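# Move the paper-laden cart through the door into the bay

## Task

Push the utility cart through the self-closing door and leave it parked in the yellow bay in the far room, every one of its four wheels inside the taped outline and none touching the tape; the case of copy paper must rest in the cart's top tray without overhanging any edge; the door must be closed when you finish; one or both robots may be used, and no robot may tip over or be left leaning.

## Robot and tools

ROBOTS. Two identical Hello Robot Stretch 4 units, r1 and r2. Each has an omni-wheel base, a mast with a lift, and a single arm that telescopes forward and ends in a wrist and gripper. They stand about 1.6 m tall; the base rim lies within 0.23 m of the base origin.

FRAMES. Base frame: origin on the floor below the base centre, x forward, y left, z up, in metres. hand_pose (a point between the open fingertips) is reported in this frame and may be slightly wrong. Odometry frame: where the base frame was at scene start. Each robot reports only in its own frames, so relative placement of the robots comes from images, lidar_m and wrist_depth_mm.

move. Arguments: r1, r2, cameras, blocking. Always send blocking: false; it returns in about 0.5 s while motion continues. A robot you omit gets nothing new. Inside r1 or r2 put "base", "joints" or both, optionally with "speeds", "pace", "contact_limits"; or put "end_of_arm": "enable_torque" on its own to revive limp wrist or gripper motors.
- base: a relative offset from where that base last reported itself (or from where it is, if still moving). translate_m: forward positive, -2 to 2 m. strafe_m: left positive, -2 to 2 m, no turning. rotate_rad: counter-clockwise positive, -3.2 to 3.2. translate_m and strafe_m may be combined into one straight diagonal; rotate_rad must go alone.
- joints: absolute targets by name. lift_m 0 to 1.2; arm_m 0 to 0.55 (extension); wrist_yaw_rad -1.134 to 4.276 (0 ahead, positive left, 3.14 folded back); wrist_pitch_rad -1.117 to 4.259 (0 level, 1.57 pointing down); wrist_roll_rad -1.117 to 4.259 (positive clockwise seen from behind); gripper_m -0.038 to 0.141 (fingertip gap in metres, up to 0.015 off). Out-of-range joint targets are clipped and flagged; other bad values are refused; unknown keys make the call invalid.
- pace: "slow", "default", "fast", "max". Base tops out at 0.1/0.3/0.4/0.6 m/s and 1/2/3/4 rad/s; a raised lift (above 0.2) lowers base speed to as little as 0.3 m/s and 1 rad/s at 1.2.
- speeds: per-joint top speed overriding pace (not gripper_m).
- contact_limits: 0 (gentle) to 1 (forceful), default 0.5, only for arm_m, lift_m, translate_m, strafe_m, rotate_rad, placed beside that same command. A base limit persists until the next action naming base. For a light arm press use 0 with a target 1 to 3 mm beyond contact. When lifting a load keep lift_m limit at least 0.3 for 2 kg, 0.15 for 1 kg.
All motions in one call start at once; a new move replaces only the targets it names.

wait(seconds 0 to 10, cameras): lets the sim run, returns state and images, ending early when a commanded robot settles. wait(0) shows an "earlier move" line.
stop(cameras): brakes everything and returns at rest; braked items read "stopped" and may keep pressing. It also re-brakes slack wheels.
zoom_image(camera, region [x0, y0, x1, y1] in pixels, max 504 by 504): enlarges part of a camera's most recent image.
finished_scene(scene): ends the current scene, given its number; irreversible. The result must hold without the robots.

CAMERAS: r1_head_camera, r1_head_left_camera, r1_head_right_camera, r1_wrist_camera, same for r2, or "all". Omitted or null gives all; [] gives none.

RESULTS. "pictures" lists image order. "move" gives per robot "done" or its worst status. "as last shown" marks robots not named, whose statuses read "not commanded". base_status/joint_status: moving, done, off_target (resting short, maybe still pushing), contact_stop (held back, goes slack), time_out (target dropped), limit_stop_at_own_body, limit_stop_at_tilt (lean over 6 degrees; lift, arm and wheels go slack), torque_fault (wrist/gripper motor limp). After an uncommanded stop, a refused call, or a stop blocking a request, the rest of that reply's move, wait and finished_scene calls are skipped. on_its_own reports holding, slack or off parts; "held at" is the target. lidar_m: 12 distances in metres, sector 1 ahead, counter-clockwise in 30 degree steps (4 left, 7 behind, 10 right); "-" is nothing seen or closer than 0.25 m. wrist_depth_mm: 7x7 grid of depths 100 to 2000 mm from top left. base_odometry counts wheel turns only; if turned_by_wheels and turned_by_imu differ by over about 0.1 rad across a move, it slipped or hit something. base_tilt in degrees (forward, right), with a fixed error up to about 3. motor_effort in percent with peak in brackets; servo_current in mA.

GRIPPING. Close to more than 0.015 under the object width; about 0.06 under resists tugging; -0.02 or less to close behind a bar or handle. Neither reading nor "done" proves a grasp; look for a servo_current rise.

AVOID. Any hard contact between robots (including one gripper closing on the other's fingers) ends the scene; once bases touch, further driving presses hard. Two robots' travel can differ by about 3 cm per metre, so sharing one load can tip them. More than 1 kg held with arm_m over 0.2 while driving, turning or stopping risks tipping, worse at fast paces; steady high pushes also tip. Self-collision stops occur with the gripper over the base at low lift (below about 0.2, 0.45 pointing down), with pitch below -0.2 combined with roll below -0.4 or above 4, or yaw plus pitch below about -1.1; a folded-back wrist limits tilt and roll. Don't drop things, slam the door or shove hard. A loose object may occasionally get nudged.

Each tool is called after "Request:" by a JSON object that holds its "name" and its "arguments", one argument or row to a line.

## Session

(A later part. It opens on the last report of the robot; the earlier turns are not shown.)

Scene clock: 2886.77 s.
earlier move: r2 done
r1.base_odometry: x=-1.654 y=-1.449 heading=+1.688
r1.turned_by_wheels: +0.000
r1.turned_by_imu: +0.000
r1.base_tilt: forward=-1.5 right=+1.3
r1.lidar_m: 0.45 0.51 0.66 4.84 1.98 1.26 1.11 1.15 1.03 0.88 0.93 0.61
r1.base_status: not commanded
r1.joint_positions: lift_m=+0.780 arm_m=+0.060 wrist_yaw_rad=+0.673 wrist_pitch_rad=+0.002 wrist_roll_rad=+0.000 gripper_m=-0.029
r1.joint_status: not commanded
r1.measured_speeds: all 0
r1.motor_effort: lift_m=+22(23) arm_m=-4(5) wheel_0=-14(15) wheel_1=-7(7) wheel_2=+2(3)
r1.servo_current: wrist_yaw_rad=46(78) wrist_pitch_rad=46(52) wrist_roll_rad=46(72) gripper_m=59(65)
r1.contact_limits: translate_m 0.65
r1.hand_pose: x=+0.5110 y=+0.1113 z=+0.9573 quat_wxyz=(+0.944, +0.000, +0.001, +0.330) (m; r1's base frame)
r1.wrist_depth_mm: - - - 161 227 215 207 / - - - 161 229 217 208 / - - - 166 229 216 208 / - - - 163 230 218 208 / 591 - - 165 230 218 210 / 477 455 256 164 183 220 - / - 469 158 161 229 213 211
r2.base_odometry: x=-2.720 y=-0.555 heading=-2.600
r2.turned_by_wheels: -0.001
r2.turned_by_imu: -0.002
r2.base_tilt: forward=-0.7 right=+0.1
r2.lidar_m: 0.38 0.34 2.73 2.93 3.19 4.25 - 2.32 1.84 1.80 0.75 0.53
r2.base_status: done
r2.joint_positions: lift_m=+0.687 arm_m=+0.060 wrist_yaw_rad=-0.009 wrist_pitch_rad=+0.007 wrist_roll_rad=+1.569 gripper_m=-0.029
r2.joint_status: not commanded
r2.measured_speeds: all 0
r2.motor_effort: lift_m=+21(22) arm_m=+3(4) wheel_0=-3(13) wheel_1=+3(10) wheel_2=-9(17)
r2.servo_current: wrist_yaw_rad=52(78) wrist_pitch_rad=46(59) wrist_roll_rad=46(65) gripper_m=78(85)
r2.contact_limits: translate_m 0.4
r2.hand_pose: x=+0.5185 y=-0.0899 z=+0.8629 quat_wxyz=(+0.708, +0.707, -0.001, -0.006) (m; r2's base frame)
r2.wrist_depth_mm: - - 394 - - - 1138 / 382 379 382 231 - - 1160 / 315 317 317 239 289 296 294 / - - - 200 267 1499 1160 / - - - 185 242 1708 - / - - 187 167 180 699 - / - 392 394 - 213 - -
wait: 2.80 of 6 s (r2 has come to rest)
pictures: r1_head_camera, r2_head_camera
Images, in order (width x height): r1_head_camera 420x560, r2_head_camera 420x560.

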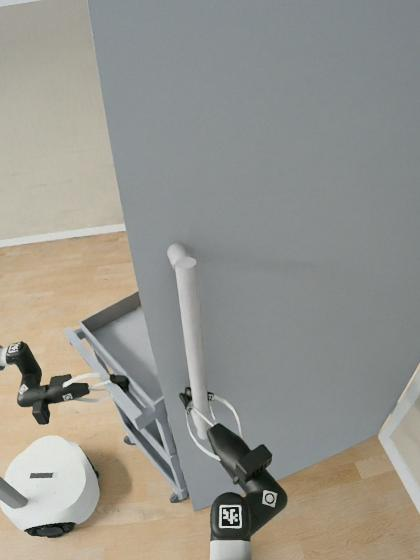

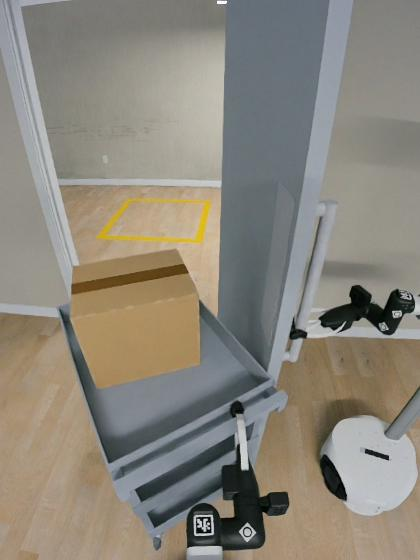

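Request:
{"name": "move", "arguments": {
  "r2": {"base":{"strafe_m":0.28,"translate_m":-0.02},"pace":"slow","contact_limits":{"strafe_m":0.4}},
  "blocking": false,
  "cameras": []
}}

Request:
{"name": "wait", "arguments": {
  "seconds": 6,
  "cameras": ["r2_head_camera","r1_head_camera"]
}}

Scene clock: 2896.33 s.
move: r2 moving
r1: as last shown
r1.lidar_m: 0.46 0.53 0.66 4.85 2.00 1.27 1.13 1.14 1.02 0.92 0.92 0.63
r1.motor_effort: lift_m=+22(23) arm_m=-4(5) wheel_0=-15(15) wheel_1=-7(7) wheel_2=+2(3)
r1.servo_current: wrist_yaw_rad=46(72) wrist_pitch_rad=46(46) wrist_roll_rad=39(72) gripper_m=59(59)
r1.contact_limits: translate_m 0.65
r1.wrist_depth_mm: - - - 161 227 216 207 / - - - 161 229 217 208 / - - - 166 229 216 208 / - - - 163 229 218 209 / 609 - - 165 229 219 210 / 473 462 259 164 182 218 - / - - 157 161 229 213 211
r2.base_odometry: x=-2.713 y=-0.566 heading=-2.601
r2.turned_by_wheels: -0.001
r2.turned_by_imu: -0.001
r2.base_tilt: forward=-0.7 right=+0.1
r2.lidar_m: 0.36 0.33 2.71 2.91 3.17 4.24 - 2.34 1.87 1.83 0.76 0.51
r2.base_status: translate_m moving; strafe_m moving
r2.joint_positions: lift_m=+0.687 arm_m=+0.060 wrist_yaw_rad=-0.010 wrist_pitch_rad=+0.007 wrist_roll_rad=+1.569 gripper_m=-0.029
r2.joint_status: not commanded
r2.measured_speeds: translate_m=-0.003 strafe_m=+0.054 rotate_rad=-0.004 lift_m=+0.000 arm_m=+0.000 wrist_yaw_rad=-0.015 wrist_pitch_rad=+0.000 wrist_roll_rad=+0.000
r2.motor_effort: lift_m=+21(22) arm_m=+4(4) wheel_0=-14(16) wheel_1=+6(7) wheel_2=+0(8)
r2.servo_current: wrist_yaw_rad=52(72) wrist_pitch_rad=52(52) wrist_roll_rad=46(59) gripper_m=78(78)
r2.contact_limits: strafe_m 0.4
r2.hand_pose: x=+0.5184 y=-0.0904 z=+0.8629 quat_wxyz=(+0.708, +0.707, -0.001, -0.006) (m; r2's base frame)
r2.wrist_depth_mm: - - 399 - - - 1138 / 387 384 373 236 237 - 1098 / 317 320 322 218 289 294 294 / - - - 199 262 1464 1118 / - - - 183 241 1661 - / - - 186 166 179 - - / - 392 394 - 211 - -
pictures: none
No camera images: "cameras" was empty.

Scene clock: 2899.83 s.
earlier move: r2 done
r1.base_odometry: x=-1.654 y=-1.449 heading=+1.688
r1.turned_by_wheels: +0.000
r1.turned_by_imu: +0.000
r1.base_tilt: forward=-1.5 right=+1.3
r1.lidar_m: 0.45 0.52 0.98 4.86 1.99 1.27 1.12 1.15 1.03 0.90 0.92 0.65
r1.base_status: not commanded
r1.joint_positions: lift_m=+0.780 arm_m=+0.060 wrist_yaw_rad=+0.673 wrist_pitch_rad=+0.002 wrist_roll_rad=+0.000 gripper_m=-0.029
r1.joint_status: not commanded
r1.measured_speeds: all 0
r1.motor_effort: lift_m=+22(23) arm_m=-5(5) wheel_0=-14(15) wheel_1=-7(8) wheel_2=+2(3)
r1.servo_current: wrist_yaw_rad=59(85) wrist_pitch_rad=46(52) wrist_roll_rad=46(72) gripper_m=59(65)
r1.contact_limits: translate_m 0.65
r1.hand_pose: x=+0.5110 y=+0.1113 z=+0.9573 quat_wxyz=(+0.944, +0.000, +0.001, +0.330) (m; r1's base frame)
r1.wrist_depth_mm: - - - 160 225 215 206 / - - - 160 229 217 207 / - - - 165 229 216 208 / 854 - - 163 228 218 209 / 854 - 732 165 231 218 210 / - - 732 164 183 219 - / - - 163 161 229 213 210
r2.base_odometry: x=-2.559 y=-0.784 heading=-2.599
r2.turned_by_wheels: +0.001
r2.turned_by_imu: +0.000
r2.base_tilt: forward=-0.7 right=+0.1
r2.lidar_m: 0.40 0.36 2.70 2.63 2.87 4.20 4.20 2.70 2.14 2.09 0.99 0.51
r2.base_status: done
r2.joint_positions: lift_m=+0.687 arm_m=+0.060 wrist_yaw_rad=-0.004 wrist_pitch_rad=+0.007 wrist_roll_rad=+1.569 gripper_m=-0.029
r2.joint_status: not commanded
r2.measured_speeds: all 0
r2.motor_effort: lift_m=+21(22) arm_m=+4(4) wheel_0=-6(19) wheel_1=+4(7) wheel_2=+6(9)
r2.servo_current: wrist_yaw_rad=39(85) wrist_pitch_rad=46(59) wrist_roll_rad=59(59) gripper_m=78(85)
r2.contact_limits: strafe_m 0.4
r2.hand_pose: x=+0.5189 y=-0.0886 z=+0.8629 quat_wxyz=(+0.708, +0.707, +0.001, -0.004) (m; r2's base frame)
r2.wrist_depth_mm: - - - 224 - - - / - - - 219 279 - - / - - - 204 274 301 303 / - - - 192 252 1708 525 / - - - 182 239 820 - / - 418 185 169 179 - - / 1499 145 410 - 215 - -
wait: 3.50 of 6 s (r2 has come to rest)
pictures: r1_head_camera, r2_head_camera
Images, in order (width x height): r1_head_camera 420x560, r2_head_camera 420x560.

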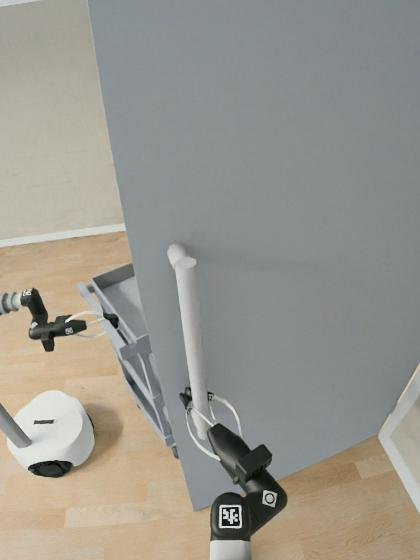

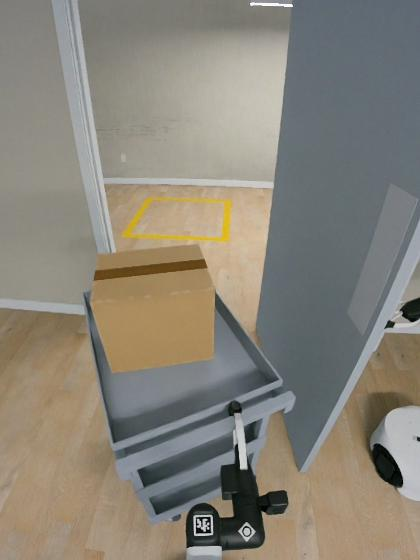

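Request:
{"name": "move", "arguments": {
  "r2": {"base":{"strafe_m":0.22,"translate_m":-0.02},"pace":"slow","contact_limits":{"strafe_m":0.4}},
  "blocking": false,
  "cameras": []
}}

Request:
{"name": "wait", "arguments": {
  "seconds": 6,
  "cameras": ["r2_head_camera"]
}}

Scene clock: 2916.03 s.
move: r2 moving
r1: as last shown
r1.base_tilt: forward=-1.6 right=+1.3
r1.lidar_m: 0.43 0.50 1.01 4.85 1.98 1.23 1.12 1.13 1.03 0.91 0.91 0.65
r1.motor_effort: lift_m=+22(23) arm_m=-4(5) wheel_0=-14(15) wheel_1=-7(7) wheel_2=+2(3)
r1.servo_current: wrist_yaw_rad=59(78) wrist_pitch_rad=46(46) wrist_roll_rad=33(72) gripper_m=65(65)
r1.contact_limits: translate_m 0.65
r1.wrist_depth_mm: 866 - - 161 228 215 206 / - - - 160 229 217 208 / - - - 165 230 217 208 / 866 - - 163 229 218 209 / 866 - 750 165 229 218 210 / - - - 164 183 220 - / - - 165 161 229 214 210
r2.base_odometry: x=-2.551 y=-0.795 heading=-2.600
r2.turned_by_wheels: +0.000
r2.turned_by_imu: +0.000
r2.base_tilt: forward=-0.7 right=+0.1
r2.lidar_m: 0.38 0.37 2.67 2.61 2.87 4.19 4.20 2.70 2.15 2.11 0.99 0.51
r2.base_status: translate_m moving; strafe_m moving
r2.joint_positions: lift_m=+0.687 arm_m=+0.060 wrist_yaw_rad=-0.004 wrist_pitch_rad=+0.007 wrist_roll_rad=+1.569 gripper_m=-0.029
r2.joint_status: not commanded
r2.measured_speeds: translate_m=-0.005 strafe_m=+0.054 rotate_rad=+0.001 lift_m=+0.000 arm_m=+0.000 wrist_yaw_rad=+0.000 wrist_pitch_rad=+0.000 wrist_roll_rad=+0.000
r2.motor_effort: lift_m=+21(21) arm_m=+4(4) wheel_0=-12(15) wheel_1=+8(8) wheel_2=+5(6)
r2.servo_current: wrist_yaw_rad=46(52) wrist_pitch_rad=46(59) wrist_roll_rad=52(52) gripper_m=78(85)
r2.contact_limits: strafe_m 0.4
r2.hand_pose: x=+0.5189 y=-0.0886 z=+0.8629 quat_wxyz=(+0.708, +0.707, +0.001, -0.004) (m; r2's base frame)
r2.wrist_depth_mm: - - - 223 - - - / - - - 217 277 - - / - - - 204 273 303 303 / - - - 191 252 1661 554 / - - - 181 239 831 - / - 421 186 168 179 - - / 1464 145 410 - 217 - -
pictures: none
No camera images: "cameras" was empty.

Scene clock: 2918.93 s.
earlier move: r2 done
r1.base_odometry: x=-1.654 y=-1.449 heading=+1.688
r1.turned_by_wheels: +0.000
r1.turned_by_imu: +0.000
r1.base_tilt: forward=-1.5 right=+1.2
r1.lidar_m: 0.44 0.52 1.20 4.84 2.00 1.26 1.12 1.14 1.02 0.90 0.92 0.65
r1.base_status: not commanded
r1.joint_positions: lift_m=+0.780 arm_m=+0.060 wrist_yaw_rad=+0.673 wrist_pitch_rad=+0.002 wrist_roll_rad=+0.000 gripper_m=-0.029
r1.joint_status: not commanded
r1.measured_speeds: all 0
r1.motor_effort: lift_m=+22(23) arm_m=-4(5) wheel_0=-15(15) wheel_1=-7(7) wheel_2=+2(3)
r1.servo_current: wrist_yaw_rad=59(85) wrist_pitch_rad=33(52) wrist_roll_rad=46(72) gripper_m=59(65)
r1.contact_limits: translate_m 0.65
r1.hand_pose: x=+0.5110 y=+0.1113 z=+0.9573 quat_wxyz=(+0.944, +0.000, +0.001, +0.330) (m; r1's base frame)
r1.wrist_depth_mm: - 1078 256 160 227 216 207 / - - - 161 229 217 207 / - - - 166 230 216 208 / - 1098 1060 162 229 218 208 / - - 1098 165 230 218 209 / - - - 164 183 219 - / - - 163 161 229 213 211
r2.base_odometry: x=-2.429 y=-0.962 heading=-2.599
r2.turned_by_wheels: +0.000
r2.turned_by_imu: +0.000
r2.base_tilt: forward=-0.7 right=+0.0
r2.lidar_m: 0.40 0.42 2.46 2.44 2.66 4.00 4.12 2.92 2.35 2.29 0.94 0.51
r2.base_status: done
r2.joint_positions: lift_m=+0.687 arm_m=+0.060 wrist_yaw_rad=-0.004 wrist_pitch_rad=+0.007 wrist_roll_rad=+1.569 gripper_m=-0.029
r2.joint_status: not commanded
r2.measured_speeds: all 0
r2.motor_effort: lift_m=+21(22) arm_m=+4(4) wheel_0=-6(15) wheel_1=+4(8) wheel_2=+6(7)
r2.servo_current: wrist_yaw_rad=39(59) wrist_pitch_rad=52(59) wrist_roll_rad=65(65) gripper_m=72(85)
r2.contact_limits: strafe_m 0.4
r2.hand_pose: x=+0.5189 y=-0.0885 z=+0.8629 quat_wxyz=(+0.708, +0.707, +0.001, -0.004) (m; r2's base frame)
r2.wrist_depth_mm: - - - 202 203 - 1078 / - - - 216 259 267 270 / - - - 190 250 1576 1098 / - - - 182 243 842 - / - 504 430 178 236 809 - / 1537 427 186 170 179 - - / - 145 427 - 222 - -
wait: 2.90 of 6 s (r2 has come to rest)
pictures: r2_head_camera
Images, in order (width x height): r2_head_camera 420x560.

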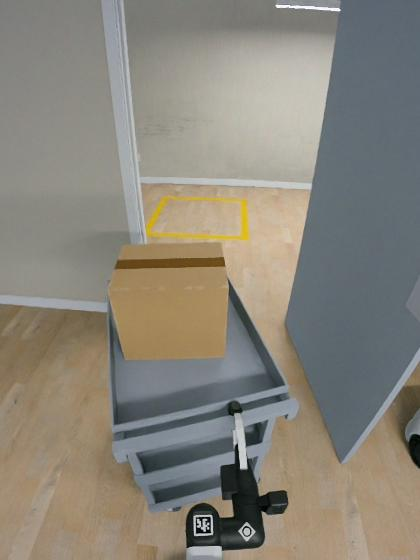

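Request:
{"name": "move", "arguments": {
  "r2": {"base":{"strafe_m":-0.02,"translate_m":-0.28},"pace":"slow","contact_limits":{"translate_m":0.4}},
  "blocking": false,
  "cameras": []
}}

Request:
{"name": "wait", "arguments": {
  "seconds": 6,
  "cameras": ["r2_head_camera"]
}}

Scene clock: 2929.17 s.
move: r2 moving
r1: as last shown
r1.base_tilt: forward=-1.5 right=+1.3
r1.lidar_m: 0.44 0.53 1.20 4.85 2.01 1.27 1.12 1.15 1.05 0.91 0.93 0.65
r1.motor_effort: lift_m=+22(23) arm_m=-4(5) wheel_0=-14(15) wheel_1=-7(7) wheel_2=+2(3)
r1.servo_current: wrist_yaw_rad=65(78) wrist_pitch_rad=46(52) wrist_roll_rad=46(52) gripper_m=59(59)
r1.contact_limits: translate_m 0.65
r1.wrist_depth_mm: - 1060 - 161 226 216 206 / - - - 160 229 218 208 / - - - 166 229 217 208 / - 1098 1078 163 229 218 211 / - - 991 165 229 220 209 / - - - 164 182 218 - / - 1078 164 160 229 214 211
r2.base_odometry: x=-2.419 y=-0.956 heading=-2.599
r2.turned_by_wheels: +0.000
r2.turned_by_imu: +0.001
r2.base_tilt: forward=-0.7 right=+0.0
r2.lidar_m: 0.41 0.43 2.47 2.44 2.64 4.02 4.15 2.93 2.34 2.32 0.97 0.49
r2.base_status: translate_m moving; strafe_m moving
r2.joint_positions: lift_m=+0.687 arm_m=+0.060 wrist_yaw_rad=+0.003 wrist_pitch_rad=+0.007 wrist_roll_rad=+1.569 gripper_m=-0.029
r2.joint_status: not commanded
r2.measured_speeds: translate_m=-0.048 strafe_m=-0.003 rotate_rad=+0.003 lift_m=+0.000 arm_m=+0.000 wrist_yaw_rad=+0.025 wrist_pitch_rad=+0.000 wrist_roll_rad=+0.000
r2.motor_effort: lift_m=+21(21) arm_m=+4(4) wheel_0=-9(11) wheel_1=-9(9) wheel_2=+12(15)
r2.servo_current: wrist_yaw_rad=52(59) wrist_pitch_rad=46(52) wrist_roll_rad=52(59) gripper_m=78(78)
r2.contact_limits: translate_m 0.4
r2.hand_pose: x=+0.5195 y=-0.0867 z=+0.8629 quat_wxyz=(+0.708, +0.707, +0.003, -0.002) (m; r2's base frame)
r2.wrist_depth_mm: - - - 195 196 - 1098 / - - - 191 254 263 264 / - - - 186 247 1661 1098 / - - - 181 241 842 - / - 430 430 177 236 831 - / 1499 433 187 171 178 - - / - 138 436 - 224 - -
pictures: none
No camera images: "cameras" was empty.

Scene clock: 2932.77 s.
earlier move: r2 done
r1.base_odometry: x=-1.654 y=-1.449 heading=+1.688
r1.turned_by_wheels: +0.000
r1.turned_by_imu: +0.000
r1.base_tilt: forward=-1.5 right=+1.3
r1.lidar_m: 0.44 0.53 1.22 4.87 1.98 1.25 1.13 1.15 1.02 0.90 0.93 0.65
r1.base_status: not commanded
r1.joint_positions: lift_m=+0.780 arm_m=+0.060 wrist_yaw_rad=+0.673 wrist_pitch_rad=+0.002 wrist_roll_rad=+0.000 gripper_m=-0.029
r1.joint_status: not commanded
r1.measured_speeds: all 0
r1.motor_effort: lift_m=+22(23) arm_m=-5(5) wheel_0=-14(15) wheel_1=-7(7) wheel_2=+2(3)
r1.servo_current: wrist_yaw_rad=65(78) wrist_pitch_rad=46(52) wrist_roll_rad=52(72) gripper_m=59(65)
r1.contact_limits: translate_m 0.65
r1.hand_pose: x=+0.5110 y=+0.1113 z=+0.9573 quat_wxyz=(+0.944, +0.000, +0.001, +0.330) (m; r1's base frame)
r1.wrist_depth_mm: 1118 - - 160 228 215 206 / - - - 161 229 217 208 / - - - 166 230 217 209 / 1182 - - 163 229 219 209 / - - 831 165 229 218 209 / - - 831 165 183 219 - / - - 165 161 229 214 211
r2.base_odometry: x=-2.200 y=-0.801 heading=-2.599
r2.turned_by_wheels: +0.000
r2.turned_by_imu: +0.003
r2.base_tilt: forward=-0.7 right=+0.1
r2.lidar_m: 0.44 0.46 2.52 2.48 2.72 3.85 3.84 2.86 2.28 2.26 1.33 0.51
r2.base_status: done
r2.joint_positions: lift_m=+0.687 arm_m=+0.060 wrist_yaw_rad=+0.009 wrist_pitch_rad=+0.007 wrist_roll_rad=+1.569 gripper_m=-0.029
r2.joint_status: not commanded
r2.measured_speeds: all 0
r2.motor_effort: lift_m=+21(22) arm_m=-3(4) wheel_0=+0(11) wheel_1=-2(9) wheel_2=+10(20)
r2.servo_current: wrist_yaw_rad=65(78) wrist_pitch_rad=46(59) wrist_roll_rad=46(59) gripper_m=78(85)
r2.contact_limits: translate_m 0.4
r2.hand_pose: x=+0.5200 y=-0.0849 z=+0.8629 quat_wxyz=(+0.708, +0.707, +0.006, +0.001) (m; r2's base frame)
r2.wrist_depth_mm: - - - 182 185 - 1138 / - - - 180 242 250 251 / 1708 - - 178 239 1708 554 / 1756 - - 235 236 831 - / 1756 433 433 174 234 831 - / - 436 188 171 179 809 - / - 138 445 - 228 - -
wait: 3.60 of 6 s (r2 has come to rest)
pictures: r2_head_camera
Images, in order (width x height): r2_head_camera 420x560.

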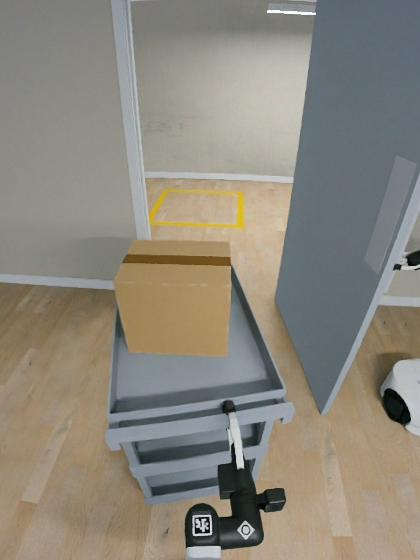

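Request:
{"name": "move", "arguments": {
  "r2": {"base":{"strafe_m":-0.02,"translate_m":-0.3},"pace":"slow","contact_limits":{"translate_m":0.4}},
  "blocking": false,
  "cameras": []
}}

Request:
{"name": "wait", "arguments": {
  "seconds": 6,
  "cameras": ["r2_head_camera"]
}}

Scene clock: 2945.23 s.
move: r2 moving
r1: as last shown
r1.lidar_m: 0.45 0.52 1.23 4.85 1.99 1.24 1.12 1.15 1.01 0.91 0.91 0.65
r1.motor_effort: lift_m=+22(23) arm_m=-4(5) wheel_0=-14(15) wheel_1=-7(7) wheel_2=+2(3)
r1.servo_current: wrist_yaw_rad=52(72) wrist_pitch_rad=46(46) wrist_roll_rad=39(59) gripper_m=59(65)
r1.contact_limits: translate_m 0.65
r1.wrist_depth_mm: - - - 161 227 214 206 / - - - 161 229 217 208 / - - - 166 229 216 207 / 1182 - - 163 229 218 210 / - - 831 165 230 217 210 / - - 831 165 182 219 - / - - 164 161 229 214 211
r2.base_odometry: x=-2.189 y=-0.794 heading=-2.598
r2.turned_by_wheels: +0.001
r2.turned_by_imu: +0.001
r2.base_tilt: forward=-0.6 right=+0.1
r2.lidar_m: 0.42 0.45 2.50 2.47 2.74 3.84 3.82 2.87 2.28 2.25 1.34 0.49
r2.base_status: translate_m moving; strafe_m moving
r2.joint_positions: lift_m=+0.687 arm_m=+0.060 wrist_yaw_rad=+0.009 wrist_pitch_rad=+0.007 wrist_roll_rad=+1.569 gripper_m=-0.029
r2.joint_status: not commanded
r2.measured_speeds: translate_m=-0.047 strafe_m=-0.003 rotate_rad=+0.001 lift_m=+0.000 arm_m=+0.000 wrist_yaw_rad=+0.000 wrist_pitch_rad=+0.000 wrist_roll_rad=+0.000
r2.motor_effort: lift_m=+21(21) arm_m=-4(4) wheel_0=+0(5) wheel_1=-8(8) wheel_2=+14(15)
r2.servo_current: wrist_yaw_rad=65(65) wrist_pitch_rad=46(52) wrist_roll_rad=52(52) gripper_m=78(78)
r2.contact_limits: translate_m 0.4
r2.hand_pose: x=+0.5200 y=-0.0849 z=+0.8629 quat_wxyz=(+0.708, +0.707, +0.006, +0.001) (m; r2's base frame)
r2.wrist_depth_mm: - - - 182 183 - 1138 / - - - 180 241 250 251 / 1661 - - 178 239 1661 585 / 1808 - - 235 236 831 - / 1756 433 436 174 234 831 - / - 439 187 171 178 820 - / - 138 449 - 229 - -
pictures: none
No camera images: "cameras" was empty.

Scene clock: 2949.03 s.
earlier move: r2 done
r1.base_odometry: x=-1.654 y=-1.449 heading=+1.688
r1.turned_by_wheels: +0.000
r1.turned_by_imu: +0.000
r1.base_tilt: forward=-1.5 right=+1.3
r1.lidar_m: 0.45 0.52 1.11 4.83 2.00 1.28 1.14 1.14 1.03 0.91 0.93 0.64
r1.base_status: not commanded
r1.joint_positions: lift_m=+0.780 arm_m=+0.060 wrist_yaw_rad=+0.673 wrist_pitch_rad=+0.002 wrist_roll_rad=+0.000 gripper_m=-0.029
r1.joint_status: not commanded
r1.measured_speeds: all 0
r1.motor_effort: lift_m=+22(23) arm_m=-5(5) wheel_0=-14(15) wheel_1=-7(8) wheel_2=+2(3)
r1.servo_current: wrist_yaw_rad=65(85) wrist_pitch_rad=26(52) wrist_roll_rad=46(65) gripper_m=59(65)
r1.contact_limits: translate_m 0.65
r1.hand_pose: x=+0.5110 y=+0.1113 z=+0.9573 quat_wxyz=(+0.944, +0.000, +0.001, +0.330) (m; r1's base frame)
r1.wrist_depth_mm: - - - 160 226 216 206 / - - - 161 229 217 208 / - - - 166 229 217 207 / - - 917 163 229 218 209 / - - 904 165 229 217 210 / - - 258 164 183 220 - / - 1060 158 161 229 213 211
r2.base_odometry: x=-1.954 y=-0.629 heading=-2.598
r2.turned_by_wheels: +0.000
r2.turned_by_imu: +0.002
r2.base_tilt: forward=-0.6 right=+0.1
r2.lidar_m: 0.42 0.45 2.58 2.54 2.77 3.55 3.54 2.81 2.21 2.21 1.52 0.50
r2.base_status: done
r2.joint_positions: lift_m=+0.687 arm_m=+0.060 wrist_yaw_rad=+0.009 wrist_pitch_rad=+0.007 wrist_roll_rad=+1.569 gripper_m=-0.029
r2.joint_status: not commanded
r2.measured_speeds: all 0
r2.motor_effort: lift_m=+21(22) arm_m=-4(4) wheel_0=-1(6) wheel_1=-4(8) wheel_2=+9(17)
r2.servo_current: wrist_yaw_rad=59(78) wrist_pitch_rad=52(52) wrist_roll_rad=46(72) gripper_m=72(85)
r2.contact_limits: translate_m 0.4
r2.hand_pose: x=+0.5200 y=-0.0849 z=+0.8629 quat_wxyz=(+0.708, +0.707, +0.006, +0.001) (m; r2's base frame)
r2.wrist_depth_mm: - - - 181 182 - 1098 / - - - 179 239 249 250 / - - - 177 238 1661 517 / - - 640 235 236 831 - / - 433 436 174 233 831 - / - 442 187 171 178 - - / - - 449 - - - -
wait: 3.80 of 6 s (r2 has come to rest)
pictures: r2_head_camera
Images, in order (width x height): r2_head_camera 420x560.

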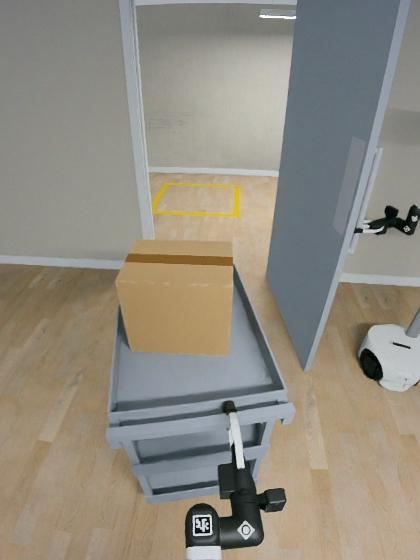

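Request:
{"name": "move", "arguments": {
  "r2": {"base":{"strafe_m":0.16},"pace":"slow","contact_limits":{"strafe_m":0.4}},
  "blocking": false,
  "cameras": []
}}

Request:
{"name": "wait", "arguments": {
  "seconds": 6,
  "cameras": ["r2_head_camera"]
}}

Scene clock: 2954.40 s.
move: r2 moving
r1: as last shown
r1.base_tilt: forward=-1.6 right=+1.3
r1.lidar_m: 0.44 0.54 1.13 4.85 1.99 1.24 1.14 1.11 1.03 0.92 0.93 0.66
r1.motor_effort: lift_m=+22(23) arm_m=-5(5) wheel_0=-15(15) wheel_1=-7(7) wheel_2=+3(3)
r1.servo_current: wrist_yaw_rad=72(72) wrist_pitch_rad=39(46) wrist_roll_rad=52(59) gripper_m=59(65)
r1.contact_limits: translate_m 0.65
r1.wrist_depth_mm: - - - 160 227 215 206 / - - - 161 229 217 208 / - - - 165 230 218 208 / - - 917 163 229 218 209 / - - 904 165 230 218 209 / - - 259 165 183 219 - / - 1078 158 161 229 213 211
r2.base_odometry: x=-1.946 y=-0.641 heading=-2.598
r2.turned_by_wheels: +0.000
r2.turned_by_imu: +0.000
r2.base_tilt: forward=-0.6 right=+0.1
r2.lidar_m: 0.43 0.45 2.56 2.54 2.78 3.54 3.51 2.79 2.24 2.21 1.54 0.49
r2.base_status: strafe_m moving
r2.joint_positions: lift_m=+0.687 arm_m=+0.060 wrist_yaw_rad=+0.003 wrist_pitch_rad=+0.007 wrist_roll_rad=+1.569 gripper_m=-0.029
r2.joint_status: not commanded
r2.measured_speeds: translate_m=+0.000 strafe_m=+0.056 rotate_rad=-0.002 lift_m=+0.000 arm_m=+0.000 wrist_yaw_rad=-0.011 wrist_pitch_rad=+0.000 wrist_roll_rad=+0.000
r2.motor_effort: lift_m=+21(21) arm_m=-3(4) wheel_0=-10(10) wheel_1=+9(9) wheel_2=+0(7)
r2.servo_current: wrist_yaw_rad=46(65) wrist_pitch_rad=46(52) wrist_roll_rad=59(59) gripper_m=85(85)
r2.contact_limits: strafe_m 0.4
r2.hand_pose: x=+0.5195 y=-0.0866 z=+0.8629 quat_wxyz=(+0.708, +0.707, +0.004, -0.001) (m; r2's base frame)
r2.wrist_depth_mm: - - - 183 185 - 1098 / - - - 182 243 253 254 / - - - 179 239 1661 580 / - - - 234 236 820 - / - 433 433 174 232 831 - / - 442 186 171 179 - - / - 452 449 - - - -
pictures: none
No camera images: "cameras" was empty.

Scene clock: 2956.67 s.
earlier move: r2 done
r1.base_odometry: x=-1.654 y=-1.449 heading=+1.688
r1.turned_by_wheels: +0.000
r1.turned_by_imu: +0.000
r1.base_tilt: forward=-1.6 right=+1.3
r1.lidar_m: 0.45 0.52 1.19 4.85 1.98 1.25 1.12 1.13 1.03 0.92 0.92 0.65
r1.base_status: not commanded
r1.joint_positions: lift_m=+0.780 arm_m=+0.060 wrist_yaw_rad=+0.673 wrist_pitch_rad=+0.002 wrist_roll_rad=+0.000 gripper_m=-0.029
r1.joint_status: not commanded
r1.measured_speeds: all 0
r1.motor_effort: lift_m=+23(23) arm_m=-4(5) wheel_0=-15(15) wheel_1=-7(7) wheel_2=+2(3)
r1.servo_current: wrist_yaw_rad=78(78) wrist_pitch_rad=39(52) wrist_roll_rad=52(72) gripper_m=59(65)
r1.contact_limits: translate_m 0.65
r1.hand_pose: x=+0.5110 y=+0.1113 z=+0.9573 quat_wxyz=(+0.944, +0.000, +0.001, +0.330) (m; r1's base frame)
r1.wrist_depth_mm: - - - 162 227 216 206 / - - - 161 229 217 207 / - - - 166 230 217 208 / 1430 - 946 163 229 219 209 / - 1229 931 165 230 219 209 / - - 257 165 183 219 - / - 1008 158 161 229 214 211
r2.base_odometry: x=-1.871 y=-0.765 heading=-2.598
r2.turned_by_wheels: +0.000
r2.turned_by_imu: -0.001
r2.base_tilt: forward=-0.7 right=+0.1
r2.lidar_m: 0.46 0.47 2.44 2.40 2.60 3.54 3.50 2.95 2.39 2.34 1.62 0.46
r2.base_status: done
r2.joint_positions: lift_m=+0.687 arm_m=+0.060 wrist_yaw_rad=-0.007 wrist_pitch_rad=+0.007 wrist_roll_rad=+1.569 gripper_m=-0.029
r2.joint_status: not commanded
r2.measured_speeds: all 0
r2.motor_effort: lift_m=+21(22) arm_m=-3(4) wheel_0=-5(16) wheel_1=+5(9) wheel_2=+0(7)
r2.servo_current: wrist_yaw_rad=65(65) wrist_pitch_rad=46(52) wrist_roll_rad=46(59) gripper_m=78(85)
r2.contact_limits: strafe_m 0.4
r2.hand_pose: x=+0.5187 y=-0.0895 z=+0.8629 quat_wxyz=(+0.708, +0.707, +0.000, -0.005) (m; r2's base frame)
r2.wrist_depth_mm: - - - 167 227 - 1160 / - - - 167 227 1430 - / - - 559 168 228 842 - / - 436 436 169 229 831 - / - 455 449 170 231 831 - / - 473 187 170 179 - - / - - 488 - - - -
wait: 2.27 of 6 s (r2 has come to rest)
pictures: r2_head_camera
Images, in order (width x height): r2_head_camera 420x560.

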